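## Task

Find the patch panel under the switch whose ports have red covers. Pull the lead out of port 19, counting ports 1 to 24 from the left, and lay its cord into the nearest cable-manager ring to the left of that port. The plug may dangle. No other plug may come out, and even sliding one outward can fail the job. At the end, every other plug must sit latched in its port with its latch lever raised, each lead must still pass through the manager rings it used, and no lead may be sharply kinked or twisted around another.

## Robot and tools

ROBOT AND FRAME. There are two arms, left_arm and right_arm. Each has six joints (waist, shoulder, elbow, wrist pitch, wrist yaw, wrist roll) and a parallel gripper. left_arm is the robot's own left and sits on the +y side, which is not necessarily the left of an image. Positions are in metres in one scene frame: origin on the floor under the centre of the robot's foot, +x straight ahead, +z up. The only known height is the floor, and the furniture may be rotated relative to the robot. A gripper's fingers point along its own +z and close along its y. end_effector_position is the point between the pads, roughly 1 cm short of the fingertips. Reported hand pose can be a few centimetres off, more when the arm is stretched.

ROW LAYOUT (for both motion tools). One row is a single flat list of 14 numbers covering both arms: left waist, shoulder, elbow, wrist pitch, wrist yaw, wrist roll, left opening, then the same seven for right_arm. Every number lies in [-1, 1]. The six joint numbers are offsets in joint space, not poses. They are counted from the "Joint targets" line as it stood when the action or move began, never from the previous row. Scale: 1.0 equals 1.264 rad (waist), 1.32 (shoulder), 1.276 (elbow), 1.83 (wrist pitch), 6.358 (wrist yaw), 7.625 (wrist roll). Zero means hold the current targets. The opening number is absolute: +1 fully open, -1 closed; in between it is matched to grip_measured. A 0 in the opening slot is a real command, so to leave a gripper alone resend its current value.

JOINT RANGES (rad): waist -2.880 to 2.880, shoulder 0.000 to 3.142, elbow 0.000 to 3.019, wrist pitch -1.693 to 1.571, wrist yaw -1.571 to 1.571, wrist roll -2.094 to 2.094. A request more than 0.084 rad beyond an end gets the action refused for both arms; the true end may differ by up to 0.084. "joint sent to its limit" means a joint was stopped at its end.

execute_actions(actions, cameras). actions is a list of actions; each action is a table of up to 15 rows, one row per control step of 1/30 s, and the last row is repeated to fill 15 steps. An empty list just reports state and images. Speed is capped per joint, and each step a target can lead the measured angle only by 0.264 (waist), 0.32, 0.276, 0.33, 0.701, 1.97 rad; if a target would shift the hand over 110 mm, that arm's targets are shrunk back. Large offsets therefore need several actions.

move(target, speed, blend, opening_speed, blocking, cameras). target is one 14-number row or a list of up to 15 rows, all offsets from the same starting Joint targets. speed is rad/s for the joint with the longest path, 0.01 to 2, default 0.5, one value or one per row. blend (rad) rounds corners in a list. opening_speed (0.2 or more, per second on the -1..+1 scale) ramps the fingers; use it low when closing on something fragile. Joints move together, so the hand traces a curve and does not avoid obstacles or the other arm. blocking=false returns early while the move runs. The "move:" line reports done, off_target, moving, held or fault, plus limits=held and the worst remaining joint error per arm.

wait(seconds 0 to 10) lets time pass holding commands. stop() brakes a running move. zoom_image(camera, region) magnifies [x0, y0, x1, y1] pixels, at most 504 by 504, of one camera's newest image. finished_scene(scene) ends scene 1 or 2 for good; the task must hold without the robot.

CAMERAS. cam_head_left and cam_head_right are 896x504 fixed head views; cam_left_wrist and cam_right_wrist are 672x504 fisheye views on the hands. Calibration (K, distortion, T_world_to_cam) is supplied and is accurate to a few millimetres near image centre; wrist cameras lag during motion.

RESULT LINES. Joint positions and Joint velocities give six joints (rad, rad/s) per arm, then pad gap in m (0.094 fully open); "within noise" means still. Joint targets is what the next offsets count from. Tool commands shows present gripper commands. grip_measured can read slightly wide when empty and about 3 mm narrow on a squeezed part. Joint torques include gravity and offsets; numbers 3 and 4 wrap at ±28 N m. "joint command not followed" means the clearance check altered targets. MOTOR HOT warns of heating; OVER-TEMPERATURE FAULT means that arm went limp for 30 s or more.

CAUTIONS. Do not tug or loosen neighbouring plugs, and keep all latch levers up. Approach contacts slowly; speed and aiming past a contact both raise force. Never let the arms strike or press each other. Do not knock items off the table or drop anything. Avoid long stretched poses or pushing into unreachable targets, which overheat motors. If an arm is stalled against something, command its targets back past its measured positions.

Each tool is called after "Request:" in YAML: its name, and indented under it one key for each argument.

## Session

Scene 1 is done. Next, scene 2.

Request:
execute_actions:
  actions: []

Request:
zoom_image:
  camera: "cam_head_left"
  region: [200, 0, 400, 140]

Request:
zoom_image:
  camera: "cam_head_left"
  region: [360, 0, 560, 140]

Scene clock: 0.00 s.
left_arm: end_effector_position=(+0.6666, -0.1237, +1.0435) grip_measured=+1.000 end_effector_quat_wxyz=(+0.256, -0.383, +0.878, +0.129) | right_arm: end_effector_position=(+0.6066, -0.4755, +1.0561) grip_measured=+1.000 end_effector_quat_wxyz=(+0.222, +0.811, +0.460, -0.286)
Joint positions: left_arm=[0.252 3.015 2.001 1.193 -1.387 0.121 0.094] | right_arm=[-0.952 1.782 0.926 0.221 1.259 1.707 0.094]
Joint velocities: within noise
Joint torques (N m): no reading
Heat: left arm: hottest shoulder 31 °C; right arm: hottest elbow 34 °C.
Joint targets: left_arm=[0.246 3.012 2.006 1.196 -1.387 0.121] | right_arm=[-0.951 1.779 0.922 0.222 1.260 1.707]
Tool commands: left_gripper/opening=+1.0 right_gripper/opening=+1.0
camera_calibration:
cam_left_wrist: T_world_to_cam=[[0.739761, -0.672324, -0.0270957, -0.546154], [-0.670392, -0.739892, 0.0559892, 0.299063], [-0.0576908, -0.0232539, -0.998064, 1.1994], [0, 0, 0, 1]] pos_world=[0.673707, -0.118027, 1.16554]
cam_right_wrist: T_world_to_cam=[[-0.881086, 0.466936, -0.0752214, 0.832761], [0.472596, 0.875416, -0.101487, 0.239468], [0.0184621, -0.124968, -0.991989, 1.09998], [0, 0, 0, 1]] pos_world=[0.600255, -0.461018, 1.17811]

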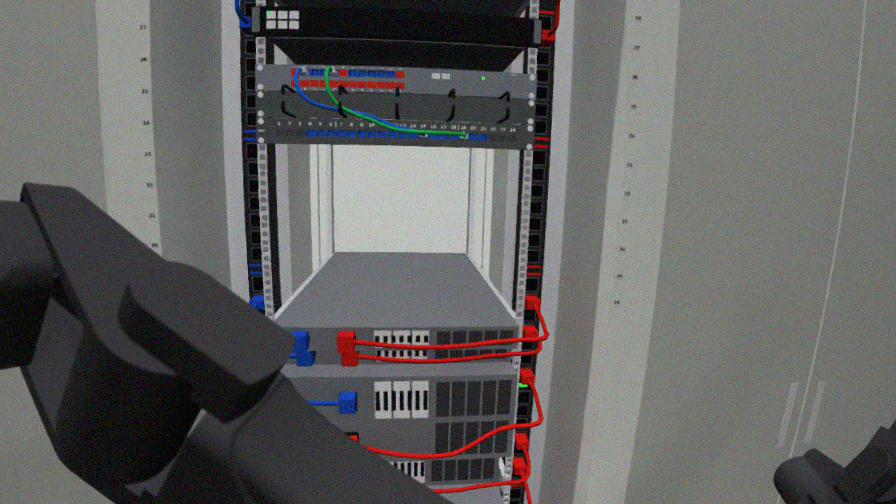

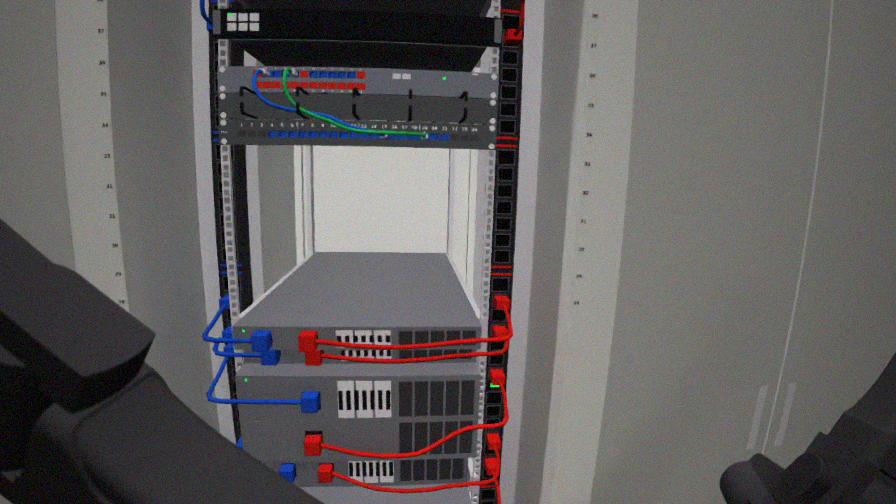

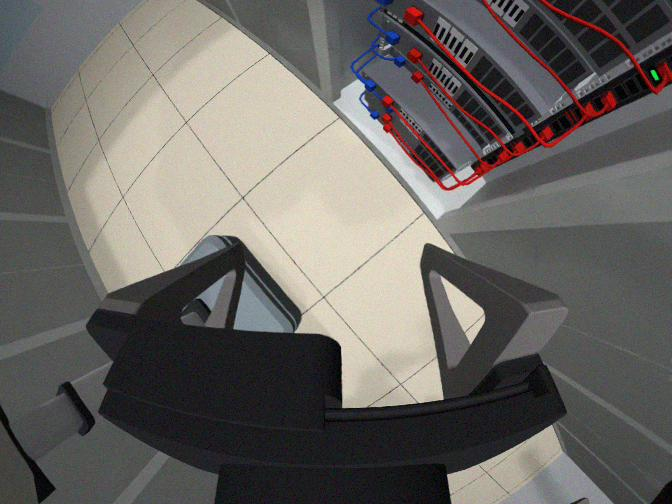

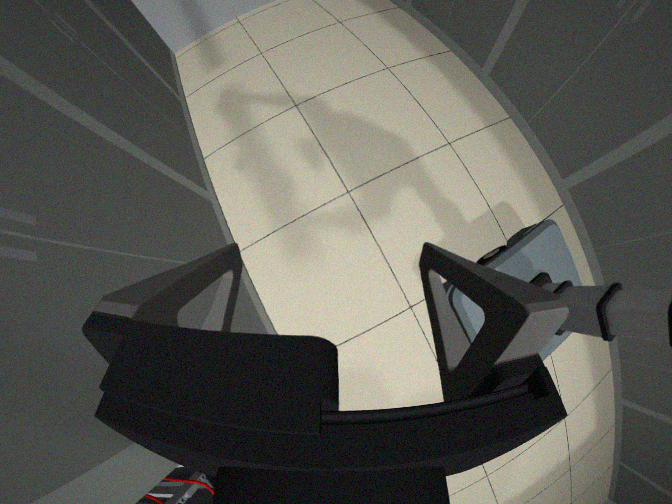

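Scaled by 2.520 from the camera's 896x504 image, which has a finer 1280x720 frame.

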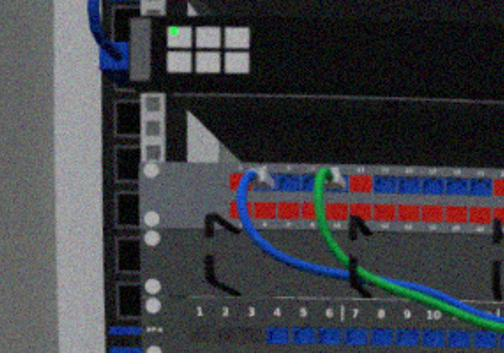

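Scaled by 2.520 from the camera's 896x504 image, which has a finer 1280x720 frame.

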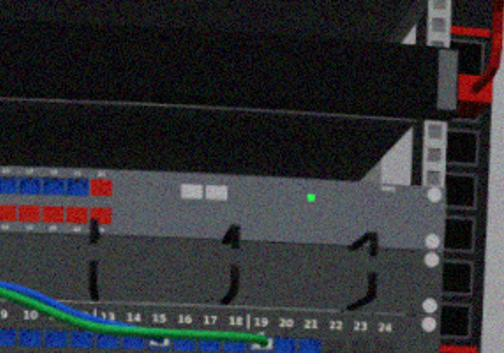

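Request:
move:
  target: [0.106,-0.9439,-0.8668,-0.2710,0.1007,0.0628,-0.3,0,0,0,0,0,0,1]
  speed: 0.8
  cameras: []

Request:
move:
  target: [-0.3513,-0.2955,0.0846,-0.1585,0.0068,0.051,-0.3,0.7089,0.1886,0.4154,0.5913,-0.1444,-0.3739,-0.3]
  speed: 0.7

Scene clock: 6.43 s.
left_arm: end_effector_position=(+0.8061, +0.1706, +1.2491) grip_measured=-0.298 end_effector_quat_wxyz=(+0.300, +0.047, +0.953, -0.022) | right_arm: end_effector_position=(+0.6066, -0.4755, +1.0561) grip_measured=+1.000 end_effector_quat_wxyz=(+0.222, +0.811, +0.460, -0.286)
Joint positions: left_arm=[0.359 1.758 0.9 0.708 -0.748 0.591 0.033] | right_arm=[-0.952 1.782 0.926 0.221 1.259 1.707 0.094]
Joint velocities: within noise
Joint torques (N m): left_arm=[-10.93 -8.76 1.7 0.8 0.35 0.12] | right_arm=[5.25 -11.4 -2.09 0.77 0.39 0.06]
Heat: left arm: hottest waist 31 °C; right arm: hottest elbow 34 °C.
Joint targets: left_arm=[0.380 1.766 0.900 0.700 -0.746 0.600] | right_arm=[-0.951 1.779 0.922 0.222 1.260 1.707]
move: done
No camera images: "cameras" was empty.

Scene clock: 11.37 s.
left_arm: end_effector_position=(+0.8760, +0.1644, +1.5503) grip_measured=-0.298 end_effector_quat_wxyz=(+0.480, +0.211, +0.847, -0.087) | right_arm: end_effector_position=(+1.0045, -0.0699, +1.5385) grip_measured=-0.298 end_effector_quat_wxyz=(+0.702, -0.007, +0.713, +0.000)
Joint positions: left_arm=[-0.038 1.387 0.981 0.418 -0.705 0.981 0.033] | right_arm=[-0.076 2.01 1.425 1.292 0.343 -1.128 0.033]
Joint velocities: within noise
Joint torques (N m): left_arm=[-13.1 -6.07 6.74 0.77 0.6 0.11] | right_arm=[16.44 -8.82 6.42 1.74 -0.62 -0.04]
Heat: left arm: hottest waist 31 °C; right arm: hottest elbow 34 °C.
Joint targets: left_arm=[-0.064 1.376 1.008 0.410 -0.703 0.989] | right_arm=[-0.055 2.028 1.452 1.304 0.341 -1.143]
move: done
camera_calibration:
cam_left_wrist: T_world_to_cam=[[-0.442489, -0.895274, -0.0518439, 0.617015], [-0.823667, 0.428599, -0.371315, 1.22885], [0.354649, -0.121601, -0.927058, 1.26883], [0, 0, 0, 1]] pos_world=[0.835196, 0.180004, 1.66456]
cam_right_wrist: T_world_to_cam=[[0.0029368, -0.99942, 0.0339368, -0.128235], [-0.605059, -0.0287958, -0.79566, 1.83265], [0.796175, -0.0181971, -0.604792, 0.25237], [0, 0, 0, 1]] pos_world=[0.908308, -0.0707959, 1.61515]

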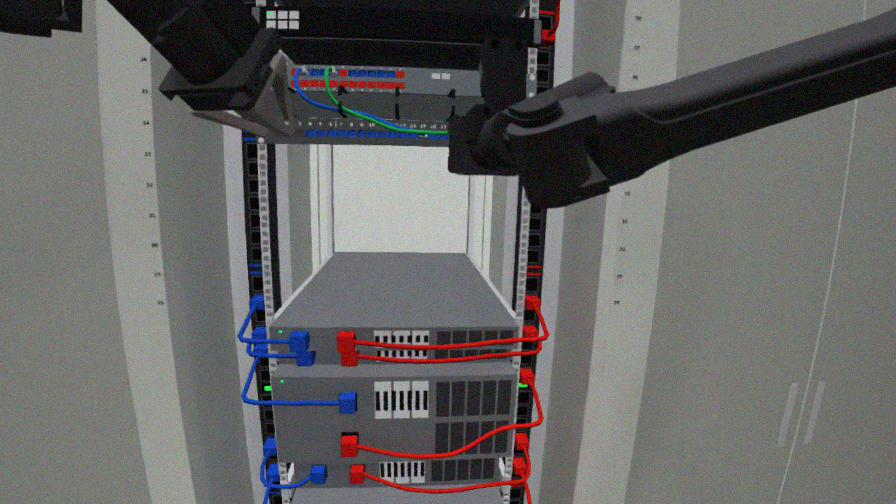

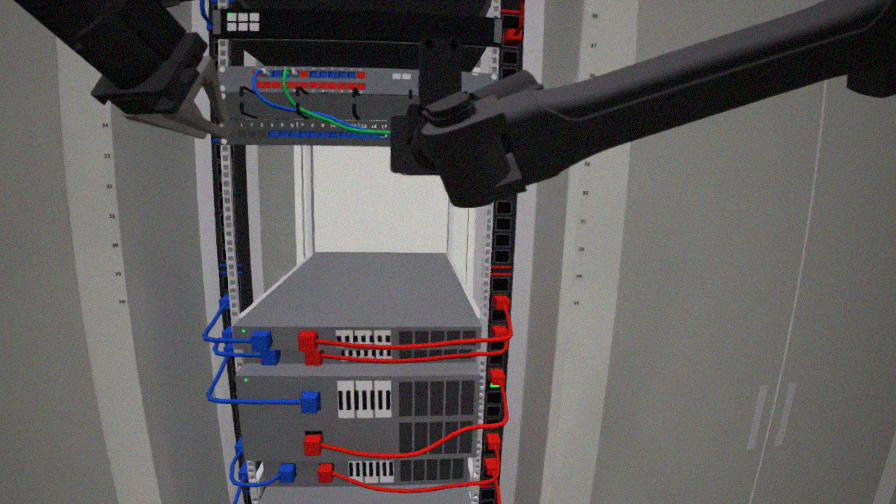

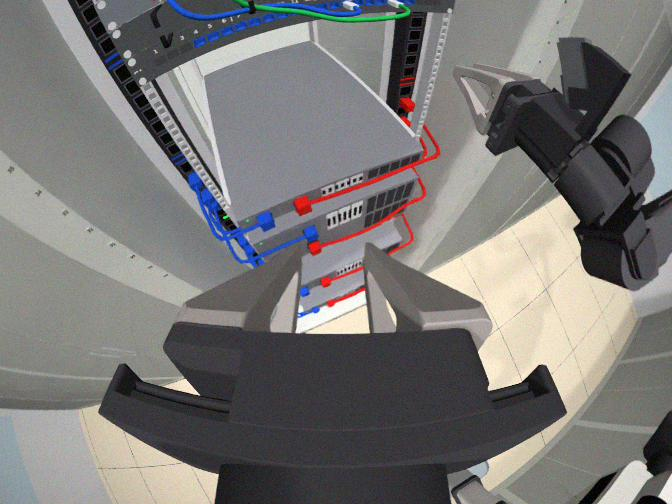

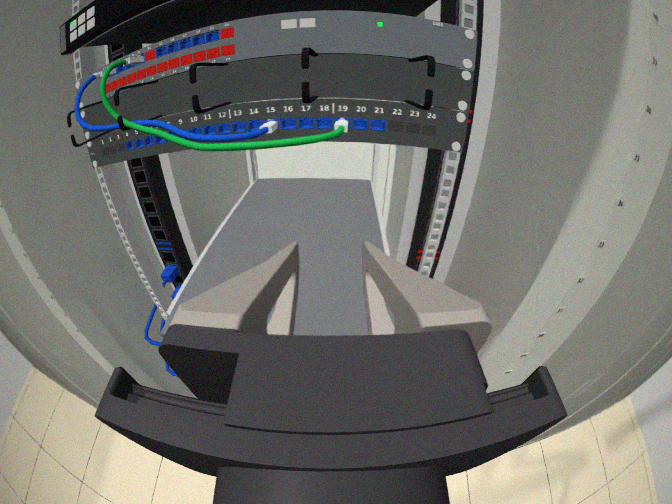

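Request:
zoom_image:
  camera: "cam_right_wrist"
  region: [60, 30, 300, 180]

Request:
zoom_image:
  camera: "cam_right_wrist"
  region: [250, 30, 450, 170]

Request:
zoom_image:
  camera: "cam_right_wrist"
  region: [310, 100, 370, 160]

Scaled by 2.100 from the camera's 672x504 image, which has a finer 960x720 frame.

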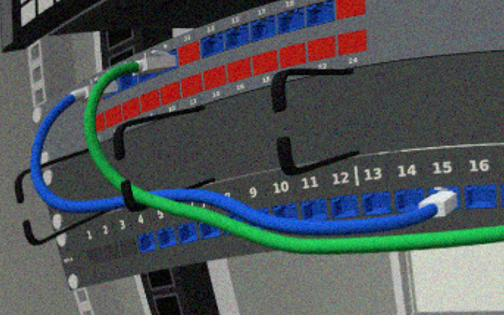

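Scaled by 2.520 from the camera's 672x504 image, which has a finer 960x720 frame.

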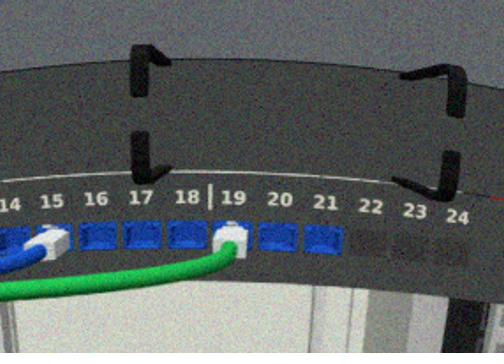

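Scaled by 8.400 from the camera's 672x504 image, which has a finer 960x720 frame.

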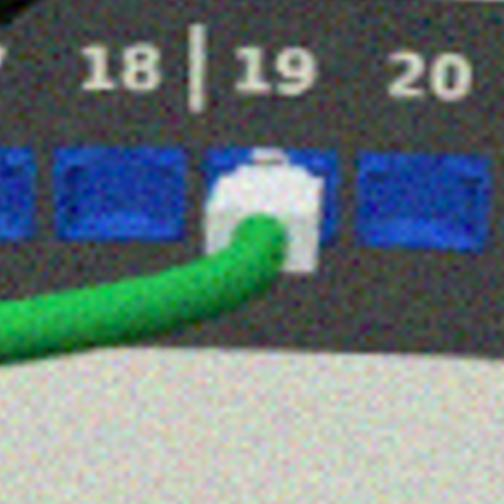

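Request:
move:
  target: [0,0,0,0,0,0,-0.3,0,0.0318,0.2429,-0.1492,-0.003,0.2102,-0.2]
  speed: 0.5
  cameras: ["cam_right_wrist"]

Request:
zoom_image:
  camera: "cam_right_wrist"
  region: [230, 120, 430, 300]

Scene clock: 18.33 s.
left_arm: end_effector_position=(+0.8760, +0.1644, +1.5503) grip_measured=-0.298 end_effector_quat_wxyz=(+0.480, +0.212, +0.847, -0.087) | right_arm: end_effector_position=(+1.0958, -0.0783, +1.5811) grip_measured=-0.202 end_effector_quat_wxyz=(+0.500, +0.495, +0.502, +0.503)
Joint positions: left_arm=[-0.038 1.387 0.981 0.418 -0.705 0.981 0.033] | right_arm=[-0.076 2.051 1.731 1.038 0.324 0.444 0.037]
Joint velocities: within noise
Joint torques (N m): left_arm=[-13.1 -6.01 6.74 0.77 0.6 0.11] | right_arm=[18.02 -9.76 7.38 1.01 -0.64 0.18]
Heat: left arm: hottest waist 31 °C; right arm: hottest elbow 34 °C.
Joint targets: left_arm=[-0.064 1.376 1.008 0.410 -0.703 0.989] | right_arm=[-0.055 2.070 1.762 1.031 0.322 0.459]
move: done
camera_calibration:
cam_right_wrist: T_world_to_cam=[[-0.00224124, -0.0288352, -0.999582, 1.57742], [-0.599967, 0.79973, -0.0217248, 0.757119], [0.800022, 0.599667, -0.0190926, -0.67656], [0, 0, 0, 1]] pos_world=[0.999044, -0.154295, 1.58029]
Images, in order (width x height): cam_right_wrist 672x504.

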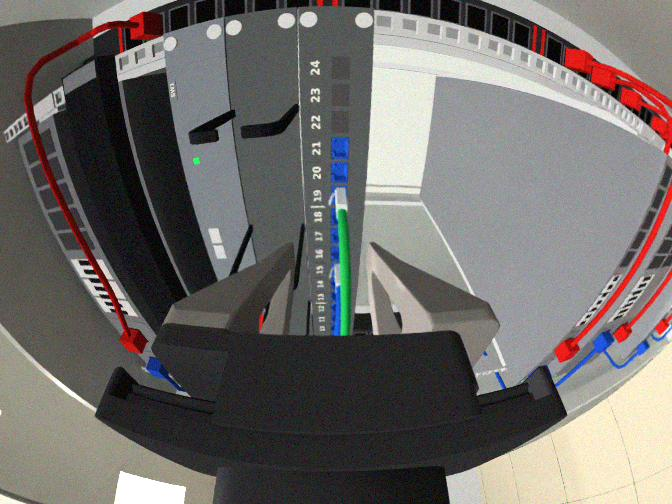

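Scaled by 2.520 from the camera's 672x504 image, which has a finer 960x720 frame.

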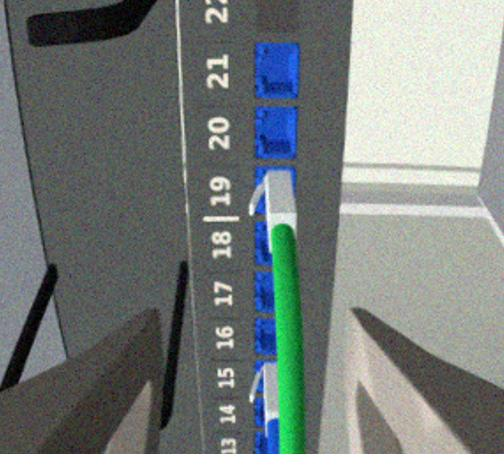

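Request:
move:
  target: [0,0,0,0,0,0,-0.3,-0.0570,0.0409,0.1082,-0.0462,-0.0025,0.002,-0.2]
  speed: 0.2
  cameras: ["cam_right_wrist"]

Request:
zoom_image:
  camera: "cam_right_wrist"
  region: [230, 150, 430, 330]

Scene clock: 20.80 s.
left_arm: end_effector_position=(+0.8760, +0.1644, +1.5503) grip_measured=-0.298 end_effector_quat_wxyz=(+0.480, +0.212, +0.847, -0.087) | right_arm: end_effector_position=(+1.1303, -0.0801, +1.5718) grip_measured=-0.202 end_effector_quat_wxyz=(+0.502, +0.497, +0.501, +0.500)
Joint positions: left_arm=[-0.038 1.387 0.981 0.418 -0.705 0.981 0.033] | right_arm=[-0.103 2.105 1.868 0.954 0.308 0.46 0.037]
Joint velocities: within noise
Joint torques (N m): left_arm=[-13.1 -6.01 6.74 0.77 0.6 0.11] | right_arm=[15.27 -10.34 7.56 1.13 -0.67 0.09]
Heat: left arm: hottest waist 31 °C; right arm: hottest elbow 34 °C.
Joint targets: left_arm=[-0.064 1.376 1.008 0.410 -0.703 0.989] | right_arm=[-0.127 2.124 1.900 0.947 0.306 0.474]
move: done
camera_calibration:
cam_right_wrist: T_world_to_cam=[[-0.00460616, -0.0306752, -0.999519, 1.57053], [-0.595096, 0.803356, -0.0219126, 0.774138], [0.803641, 0.594709, -0.0219551, -0.703303], [0, 0, 0, 1]] pos_world=[1.03312, -0.155471, 1.57129]
Images, in order (width x height): cam_right_wrist 672x504.

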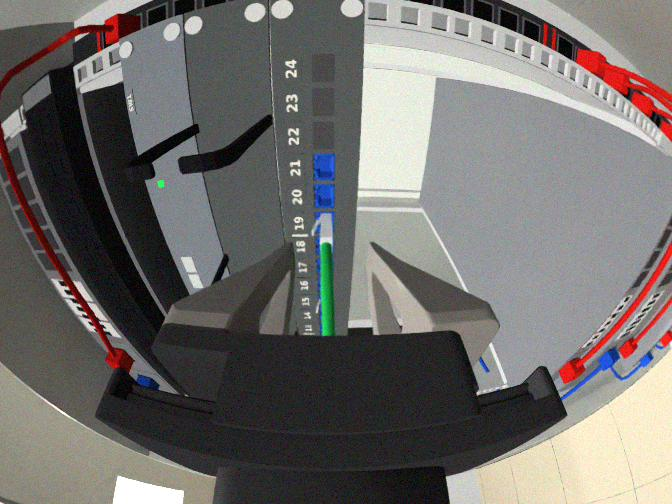

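Scaled by 2.520 from the camera's 672x504 image, which has a finer 960x720 frame.

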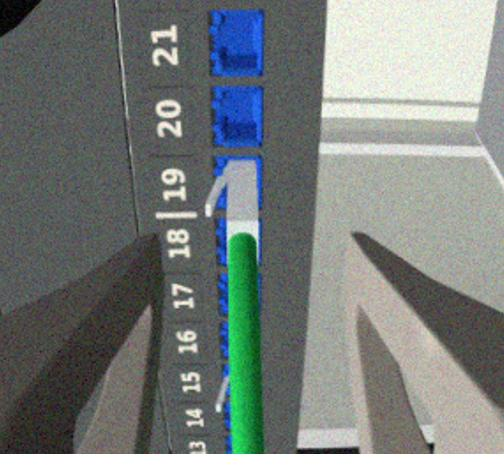

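Request:
move:
  target: [0,0,0,0,0,0,-0.3,-0.0032,0.0318,0.0831,-0.0355,-0.0008,0.0003,-0.35]
  speed: 0.15
  cameras: ["cam_right_wrist"]

Request:
zoom_image:
  camera: "cam_right_wrist"
  region: [230, 150, 430, 330]

Scene clock: 22.97 s.
left_arm: end_effector_position=(+0.8760, +0.1644, +1.5503) grip_measured=-0.298 end_effector_quat_wxyz=(+0.480, +0.212, +0.847, -0.087) | right_arm: end_effector_position=(+1.1504, -0.0794, +1.5724) grip_measured=-0.348 end_effector_quat_wxyz=(+0.502, +0.499, +0.500, +0.500)
Joint positions: left_arm=[-0.038 1.387 0.981 0.418 -0.705 0.981 0.033] | right_arm=[-0.11 2.142 1.964 0.897 0.306 0.466 0.031]
Joint velocities: within noise
Joint torques (N m): left_arm=[-13.16 -6.01 6.74 0.77 0.6 0.11] | right_arm=[15.56 -10.7 8.64 0.75 -0.76 0.1]
Heat: left arm: hottest waist 31 °C; right arm: hottest elbow 35 °C.
Joint targets: left_arm=[-0.064 1.376 1.008 0.410 -0.703 0.989] | right_arm=[-0.131 2.166 2.006 0.881 0.301 0.477]
move: off_target (right_arm); right_arm: the elbow is farthest, 0.042 rad from its target
camera_calibration:
cam_right_wrist: T_world_to_cam=[[-0.0058326, -0.0277417, -0.999598, 1.57307], [-0.592455, 0.805382, -0.0188947, 0.777923], [0.805582, 0.592107, -0.0211332, -0.723612], [0, 0, 0, 1]] pos_world=[1.05299, -0.154429, 1.57184]
Images, in order (width x height): cam_right_wrist 672x504.

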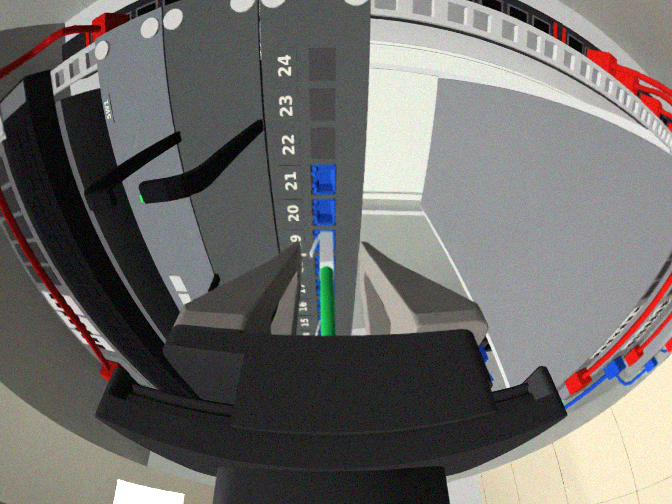

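Scaled by 2.520 from the camera's 672x504 image, which has a finer 960x720 frame.

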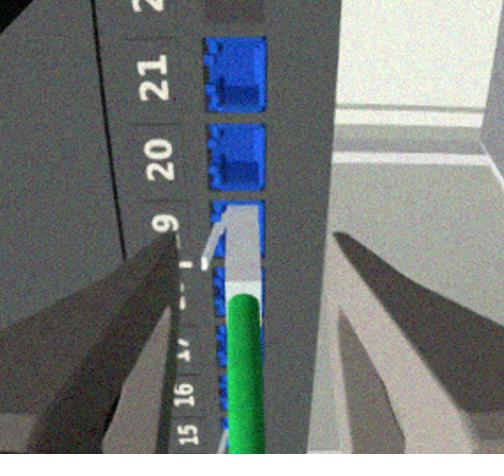

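Request:
move:
  target: [0,0,0,0,0,0,-0.3,0,0,0,0,-0.0031,0,-0.7]
  speed: 0.15
  opening_speed: 0.4
  cameras: ["cam_right_wrist"]

Request:
zoom_image:
  camera: "cam_right_wrist"
  region: [260, 200, 400, 330]

Scene clock: 24.77 s.
left_arm: end_effector_position=(+0.8760, +0.1644, +1.5503) grip_measured=-0.298 end_effector_quat_wxyz=(+0.480, +0.212, +0.847, -0.087) | right_arm: end_effector_position=(+1.1518, -0.0757, +1.5753) grip_measured=-0.698 end_effector_quat_wxyz=(+0.503, +0.491, +0.499, +0.507)
Joint positions: left_arm=[-0.038 1.387 0.981 0.418 -0.705 0.981 0.033] | right_arm=[-0.11 2.148 1.974 0.889 0.284 0.467 0.014]
Joint velocities: within noise
Joint torques (N m): left_arm=[-13.16 -6.01 6.74 0.76 0.6 0.11] | right_arm=[15.79 -11.16 7.8 1.17 -0.66 0.08]
Heat: left arm: hottest waist 31 °C; right arm: hottest elbow 35 °C.
Joint targets: left_arm=[-0.064 1.376 1.008 0.410 -0.703 0.989] | right_arm=[-0.131 2.166 2.006 0.882 0.282 0.477]
move: done
camera_calibration:
cam_right_wrist: T_world_to_cam=[[0.0122553, -0.0280865, -0.99953, 1.55505], [-0.602528, 0.797541, -0.0297983, 0.804031], [0.798003, 0.602611, -0.00714879, -0.739287], [0, 0, 0, 1]] pos_world=[1.05535, -0.15207, 1.57299]
Images, in order (width x height): cam_right_wrist 672x504.

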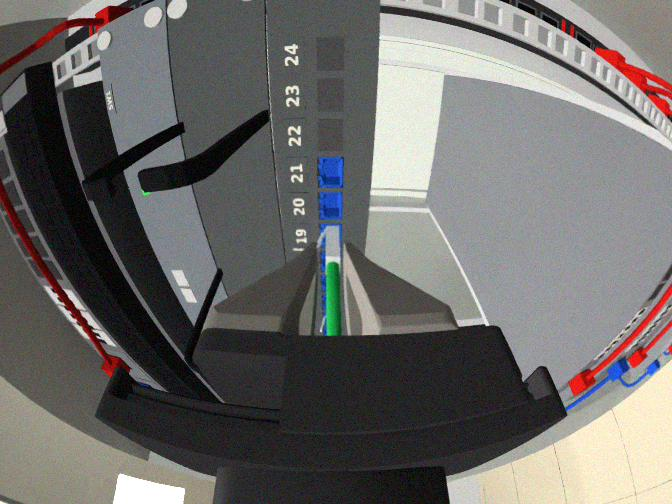

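Scaled by 3.600 from the camera's 672x504 image, which has a finer 960x720 frame.

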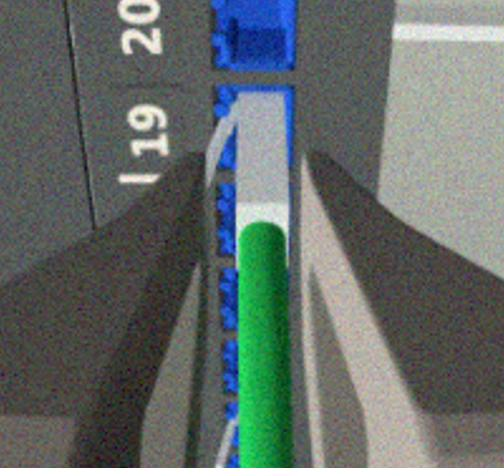

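Request:
move:
  target: [0,0,0,0,0,0,-0.3,0,0,0,0,0,0,-0.97]
  speed: 0.15
  opening_speed: 0.2
  cameras: ["cam_right_wrist"]

Request:
zoom_image:
  camera: "cam_right_wrist"
  region: [260, 200, 400, 330]

Scene clock: 26.67 s.
left_arm: end_effector_position=(+0.8760, +0.1644, +1.5503) grip_measured=-0.298 end_effector_quat_wxyz=(+0.480, +0.212, +0.847, -0.087) | right_arm: end_effector_position=(+1.1518, -0.0756, +1.5746) grip_measured=-0.871 end_effector_quat_wxyz=(+0.503, +0.491, +0.499, +0.507)
Joint positions: left_arm=[-0.038 1.387 0.981 0.418 -0.705 0.981 0.033] | right_arm=[-0.111 2.148 1.974 0.888 0.285 0.467 0.006]
Joint velocities: within noise
Joint torques (N m): left_arm=[-13.1 -6.01 6.74 0.77 0.6 0.11] | right_arm=[15.74 -10.93 7.84 1.17 -0.68 0.06]
Heat: left arm: hottest waist 32 °C; right arm: hottest elbow 35 °C.
Joint targets: left_arm=[-0.064 1.376 1.008 0.410 -0.703 0.989] | right_arm=[-0.131 2.166 2.006 0.882 0.281 0.477]
move: done
camera_calibration:
cam_right_wrist: T_world_to_cam=[[0.0106826, -0.0285593, -0.999535, 1.55617], [-0.602519, 0.797569, -0.0292281, 0.803006], [0.798033, 0.602551, -0.00868742, -0.736975], [0, 0, 0, 1]] pos_world=[1.05533, -0.151944, 1.57252]
Images, in order (width x height): cam_right_wrist 672x504.

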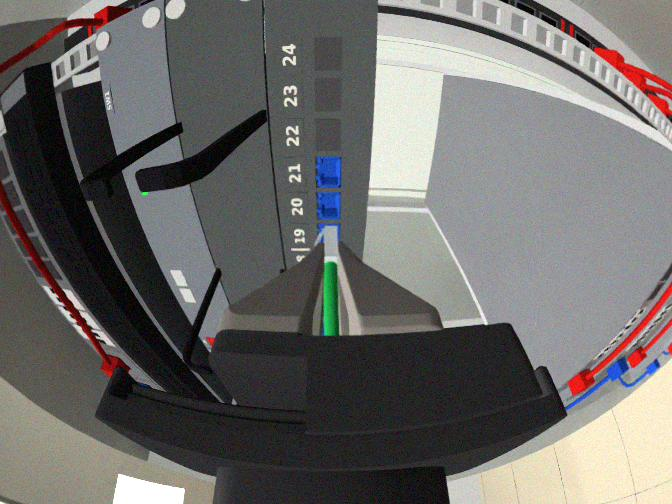

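Scaled by 3.600 from the camera's 672x504 image, which has a finer 960x720 frame.

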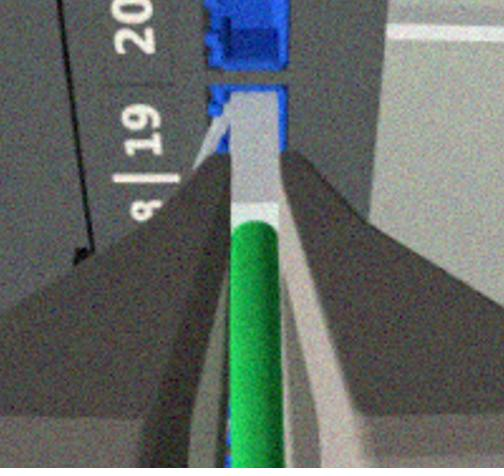

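Request:
move:
  target:
    - [0,0,0,0,0,0,-0.3,0,0,0,0,0,0,-0.55]
    - [0,0,0,0,0,0,-0.3,0,0,0,-0.0126,-0.0008,0,-0.55]
  speed: 0.15
  opening_speed: 0.8
  cameras: ["cam_right_wrist"]

Request:
zoom_image:
  camera: "cam_right_wrist"
  region: [260, 200, 400, 330]

Scene clock: 28.93 s.
left_arm: end_effector_position=(+0.8760, +0.1644, +1.5503) grip_measured=-0.298 end_effector_quat_wxyz=(+0.480, +0.212, +0.847, -0.087) | right_arm: end_effector_position=(+1.1517, -0.0704, +1.5731) grip_measured=-0.552 end_effector_quat_wxyz=(+0.498, +0.485, +0.508, +0.509)
Joint positions: left_arm=[-0.038 1.387 0.981 0.418 -0.705 0.981 0.033] | right_arm=[-0.111 2.148 1.974 0.866 0.279 0.467 0.021]
Joint velocities: within noise
Joint torques (N m): left_arm=[-13.1 -6.01 6.74 0.76 0.6 0.11] | right_arm=[15.97 -11.16 7.9 1.18 -0.65 0.11]
Heat: left arm: hottest waist 32 °C; right arm: hottest elbow 35 °C.
Joint targets: left_arm=[-0.064 1.376 1.008 0.410 -0.703 0.989] | right_arm=[-0.131 2.166 2.006 0.858 0.277 0.477]
move: done
camera_calibration:
cam_right_wrist: T_world_to_cam=[[0.0070809, -0.035086, -0.999359, 1.55821], [-0.619978, 0.78397, -0.0319168, 0.82208], [0.784587, 0.619807, -0.0162014, -0.711559], [0, 0, 0, 1]] pos_world=[1.05692, -0.148785, 1.57192]
Images, in order (width x height): cam_right_wrist 672x504.

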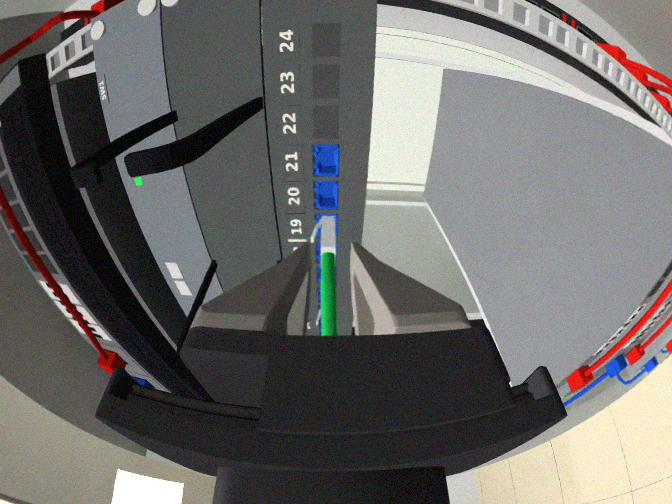

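Scaled by 3.600 from the camera's 672x504 image, which has a finer 960x720 frame.

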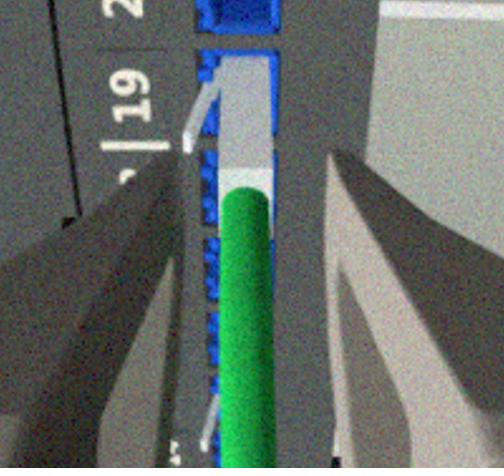

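Request:
move:
  target:
    - [0,0,0,0,0,0,-0.3,0,0,0,0.0105,0.0004,0,-0.55]
    - [0,0,0,0,0,0,-0.3,0,0,0,0.0105,0.0004,0,-0.75]
  speed: 0.15
  opening_speed: 0.3
  cameras: ["cam_right_wrist"]

Request:
zoom_image:
  camera: "cam_right_wrist"
  region: [260, 200, 400, 330]

Scene clock: 31.13 s.
left_arm: end_effector_position=(+0.8760, +0.1644, +1.5503) grip_measured=-0.298 end_effector_quat_wxyz=(+0.480, +0.212, +0.847, -0.087) | right_arm: end_effector_position=(+1.1517, -0.0703, +1.5730) grip_measured=-0.748 end_effector_quat_wxyz=(+0.497, +0.485, +0.508, +0.509)
Joint positions: left_arm=[-0.038 1.387 0.981 0.418 -0.705 0.981 0.033] | right_arm=[-0.111 2.148 1.974 0.865 0.279 0.467 0.012]
Joint velocities: within noise
Joint torques (N m): left_arm=[-13.1 -6.07 6.74 0.77 0.6 0.11] | right_arm=[16.09 -11.16 7.87 1.81 -0.58 0.09]
Heat: left arm: hottest waist 32 °C; right arm: hottest elbow 36 °C.
Joint targets: left_arm=[-0.064 1.376 1.008 0.410 -0.703 0.989] | right_arm=[-0.131 2.166 2.006 0.877 0.279 0.477]
move: done
camera_calibration:
cam_right_wrist: T_world_to_cam=[[0.0069275, -0.035199, -0.999356, 1.55833], [-0.620238, 0.783765, -0.031905, 0.822279], [0.784383, 0.620059, -0.0164022, -0.711039], [0, 0, 0, 1]] pos_world=[1.05694, -0.148735, 1.5719]
Images, in order (width x height): cam_right_wrist 672x504.

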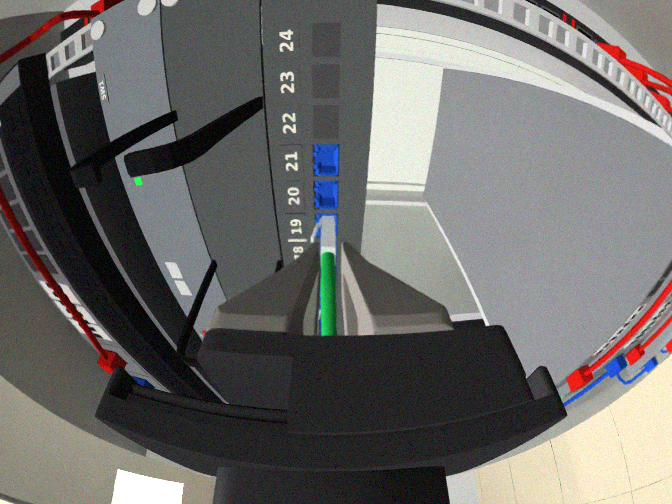

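Scaled by 3.600 from the camera's 672x504 image, which has a finer 960x720 frame.

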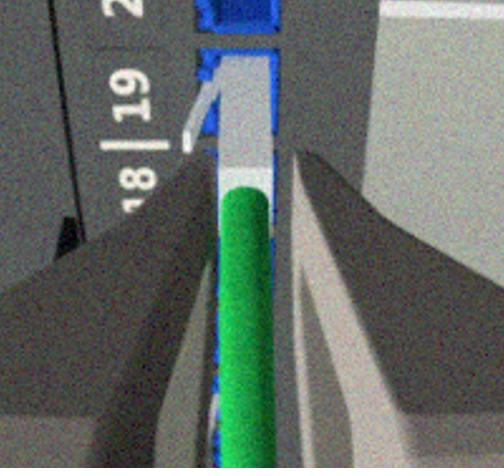

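Request:
move:
  target: [-0.0316,0.2424,0.4279,-0.1148,0.0157,0,-0.9,0,0,0,0,0,0,-0.55]
  speed: 0.5
  cameras: ["cam_left_wrist"]

Request:
zoom_image:
  camera: "cam_left_wrist"
  region: [300, 60, 500, 240]

Scene clock: 34.03 s.
left_arm: end_effector_position=(+1.0145, +0.0868, +1.6291) grip_measured=-0.898 end_effector_quat_wxyz=(+0.526, +0.208, +0.815, -0.127) | right_arm: end_effector_position=(+1.1517, -0.0704, +1.5731) grip_measured=-0.552 end_effector_quat_wxyz=(+0.498, +0.485, +0.508, +0.509)
Joint positions: left_arm=[-0.069 1.686 1.528 0.207 -0.605 0.981 0.005] | right_arm=[-0.111 2.148 1.974 0.866 0.279 0.467 0.021]
Joint velocities: within noise
Joint torques (N m): left_arm=[-18.43 -7.36 6.83 0.79 0.64 0.11] | right_arm=[15.33 -11.46 7.87 1.94 -0.58 0.1]
Heat: left arm: hottest waist 32 °C; right arm: hottest elbow 36 °C.
Joint targets: left_arm=[-0.104 1.696 1.553 0.200 -0.603 0.989] | right_arm=[-0.131 2.166 2.006 0.878 0.279 0.477]
move: done
camera_calibration:
cam_left_wrist: T_world_to_cam=[[-0.472128, -0.881485, -0.00887922, 0.571788], [-0.769395, 0.416966, -0.483912, 1.53489], [0.430264, -0.221636, -0.875072, 1.13057], [0, 0, 0, 1]] pos_world=[0.96445, 0.114602, 1.73716]
Images, in order (width x height): cam_left_wrist 672x504.

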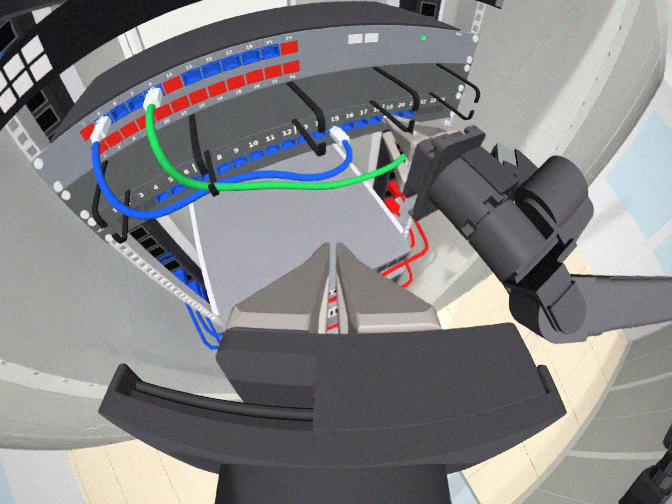

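Scaled by 2.520 from the camera's 672x504 image, which has a finer 960x720 frame.

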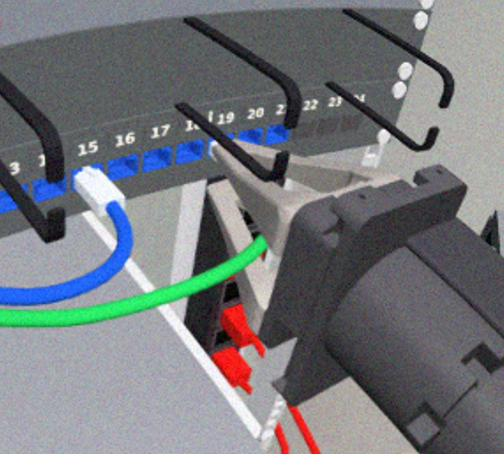

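Request:
zoom_image:
  camera: "cam_left_wrist"
  region: [370, 95, 440, 165]

Scaled by 7.200 from the camera's 672x504 image, which has a finer 960x720 frame.

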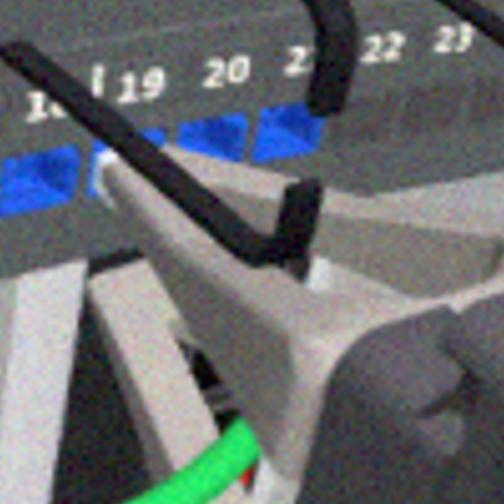

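Request:
move:
  target: [0,0,0,0,0,0,-0.9,0,0,0.0141,-0.0208,0.0033,0,-0.55]
  speed: 0.2
  cameras: ["cam_right_wrist","cam_left_wrist"]

Request:
zoom_image:
  camera: "cam_right_wrist"
  region: [260, 200, 400, 330]

Scene clock: 39.13 s.
left_arm: end_effector_position=(+1.0145, +0.0868, +1.6291) grip_measured=-0.898 end_effector_quat_wxyz=(+0.526, +0.208, +0.815, -0.127) | right_arm: end_effector_position=(+1.1562, -0.0739, +1.5727) grip_measured=-0.552 end_effector_quat_wxyz=(+0.495, +0.491, +0.511, +0.503)
Joint positions: left_arm=[-0.069 1.686 1.528 0.207 -0.605 0.981 0.005] | right_arm=[-0.111 2.149 1.99 0.847 0.298 0.467 0.021]
Joint velocities: within noise
Joint torques (N m): left_arm=[-18.43 -7.06 6.9 0.77 0.64 0.11] | right_arm=[16.03 -10.87 7.91 1.1 -0.53 0.11]
Heat: left arm: hottest waist 32 °C; right arm: hottest elbow 36 °C.
Joint targets: left_arm=[-0.104 1.696 1.553 0.200 -0.603 0.989] | right_arm=[-0.131 2.166 2.024 0.840 0.300 0.477]
move: done
camera_calibration:
cam_left_wrist: T_world_to_cam=[[-0.472128, -0.881485, -0.00887922, 0.571788], [-0.769395, 0.416966, -0.483912, 1.53489], [0.430264, -0.221636, -0.875072, 1.13057], [0, 0, 0, 1]] pos_world=[0.96445, 0.114602, 1.73716]
cam_right_wrist: T_world_to_cam=[[-0.0115628, -0.0363721, -0.999271, 1.57902], [-0.615211, 0.788067, -0.0215659, 0.806183], [0.788278, 0.614514, -0.0314888, -0.69359], [0, 0, 0, 1]] pos_world=[1.06097, -0.151673, 1.57342]
Images, in order (width x height): cam_left_wrist 672x504, cam_right_wrist 672x504.

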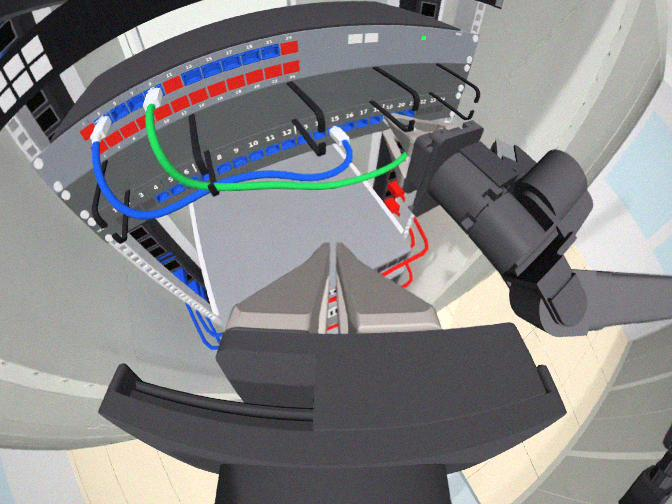

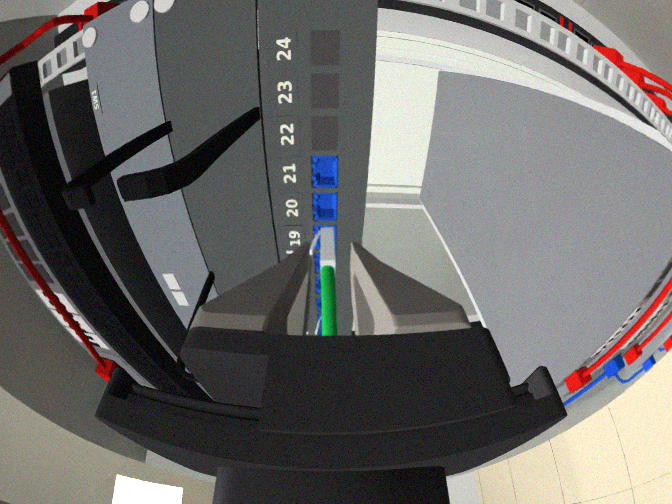

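Scaled by 3.600 from the camera's 672x504 image, which has a finer 960x720 frame.

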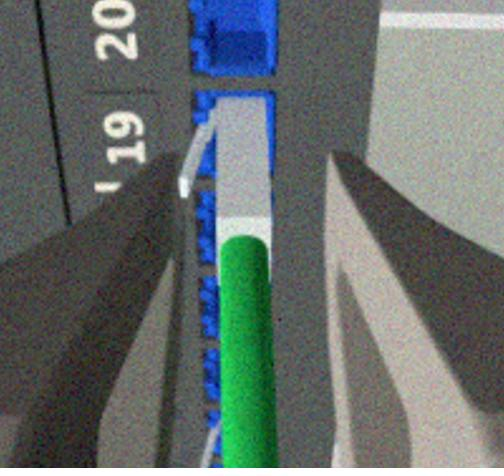

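Request:
move:
  target:
    - [0,0,0,0,0,0,-0.9,0,0,0,0,0,0,-0.3]
    - [0,0,0,0,0,0,-0.9,0,0,0,0,-0.0035,0,-0.3]
    - [0,0,0,0,0,0,-0.9,0,0,0,0,-0.0035,0,-0.7]
  speed: 0.2
  opening_speed: 0.4
  cameras: ["cam_right_wrist"]

Request:
zoom_image:
  camera: "cam_right_wrist"
  region: [260, 200, 400, 330]

Scene clock: 42.60 s.
left_arm: end_effector_position=(+1.0145, +0.0868, +1.6291) grip_measured=-0.898 end_effector_quat_wxyz=(+0.526, +0.208, +0.815, -0.127) | right_arm: end_effector_position=(+1.1576, -0.0729, +1.5710) grip_measured=-0.698 end_effector_quat_wxyz=(+0.498, +0.482, +0.510, +0.509)
Joint positions: left_arm=[-0.069 1.686 1.528 0.207 -0.605 0.981 0.005] | right_arm=[-0.118 2.152 1.993 0.846 0.27 0.467 0.014]
Joint velocities: within noise
Joint torques (N m): left_arm=[-18.43 -7.06 6.91 0.77 0.64 0.11] | right_arm=[16.56 -11.4 7.64 1.26 -0.31 0.08]
Heat: left arm: hottest waist 33 °C; right arm: hottest elbow 37 °C.
Joint targets: left_arm=[-0.104 1.696 1.553 0.200 -0.603 0.989] | right_arm=[-0.131 2.166 2.024 0.840 0.278 0.477]
move: done
camera_calibration:
cam_right_wrist: T_world_to_cam=[[0.00930129, -0.0406099, -0.999132, 1.55269], [-0.623066, 0.781267, -0.0375551, 0.839923], [0.782114, 0.622874, -0.0180359, -0.708746], [0, 0, 0, 1]] pos_world=[1.06321, -0.15169, 1.5701]
Images, in order (width x height): cam_right_wrist 672x504.

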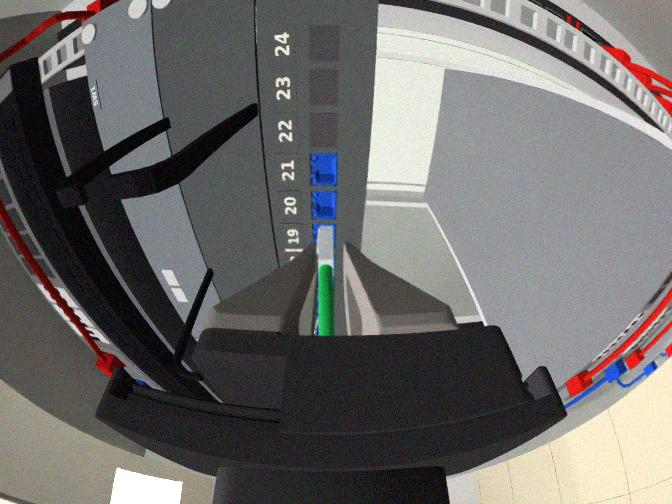

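Scaled by 3.600 from the camera's 672x504 image, which has a finer 960x720 frame.

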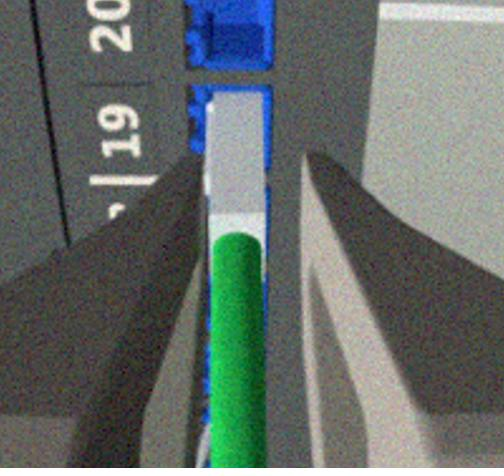

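Request:
move:
  target: [0,0,0,0,0,0,-0.9,0,0,0,0,0,0,-0.97]
  speed: 0.2
  opening_speed: 0.25
  cameras: ["cam_right_wrist"]

Request:
zoom_image:
  camera: "cam_right_wrist"
  region: [260, 200, 400, 330]

Scene clock: 44.37 s.
left_arm: end_effector_position=(+1.0145, +0.0868, +1.6291) grip_measured=-0.898 end_effector_quat_wxyz=(+0.526, +0.208, +0.815, -0.127) | right_arm: end_effector_position=(+1.1580, -0.0730, +1.5724) grip_measured=-0.862 end_effector_quat_wxyz=(+0.499, +0.480, +0.508, +0.511)
Joint positions: left_arm=[-0.069 1.686 1.528 0.207 -0.605 0.981 0.005] | right_arm=[-0.118 2.152 1.995 0.846 0.264 0.467 0.006]
Joint velocities: within noise
Joint torques (N m): left_arm=[-18.43 -7.06 6.93 0.77 0.64 0.11] | right_arm=[16.79 -11.58 7.6 1.17 -0.07 0.1]
Heat: left arm: hottest waist 33 °C; right arm: hottest elbow 37 °C.
Joint targets: left_arm=[-0.104 1.696 1.553 0.200 -0.603 0.989] | right_arm=[-0.131 2.166 2.024 0.839 0.278 0.477]
move: done
camera_calibration:
cam_right_wrist: T_world_to_cam=[[0.0154266, -0.039979, -0.999081, 1.54694], [-0.624033, 0.780329, -0.040861, 0.846559], [0.781246, 0.62409, -0.0129104, -0.715931], [0, 0, 0, 1]] pos_world=[1.06373, -0.151944, 1.57087]
Images, in order (width x height): cam_right_wrist 672x504.

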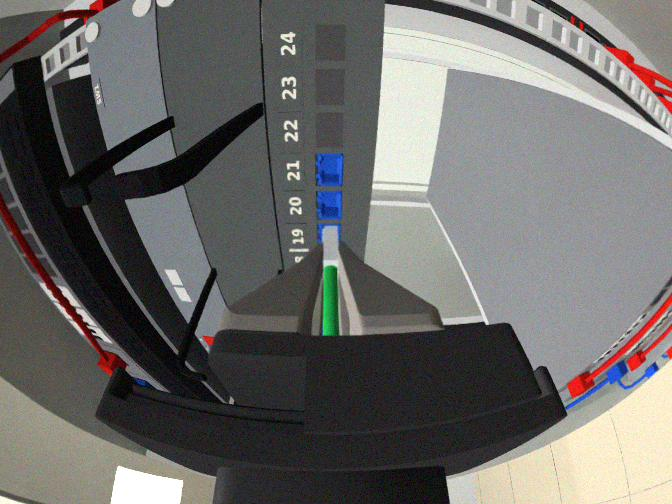

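Scaled by 3.600 from the camera's 672x504 image, which has a finer 960x720 frame.

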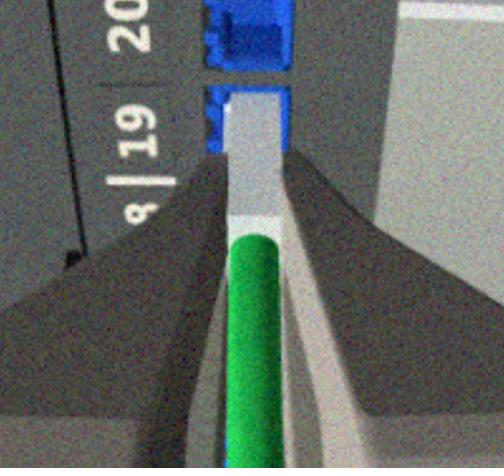

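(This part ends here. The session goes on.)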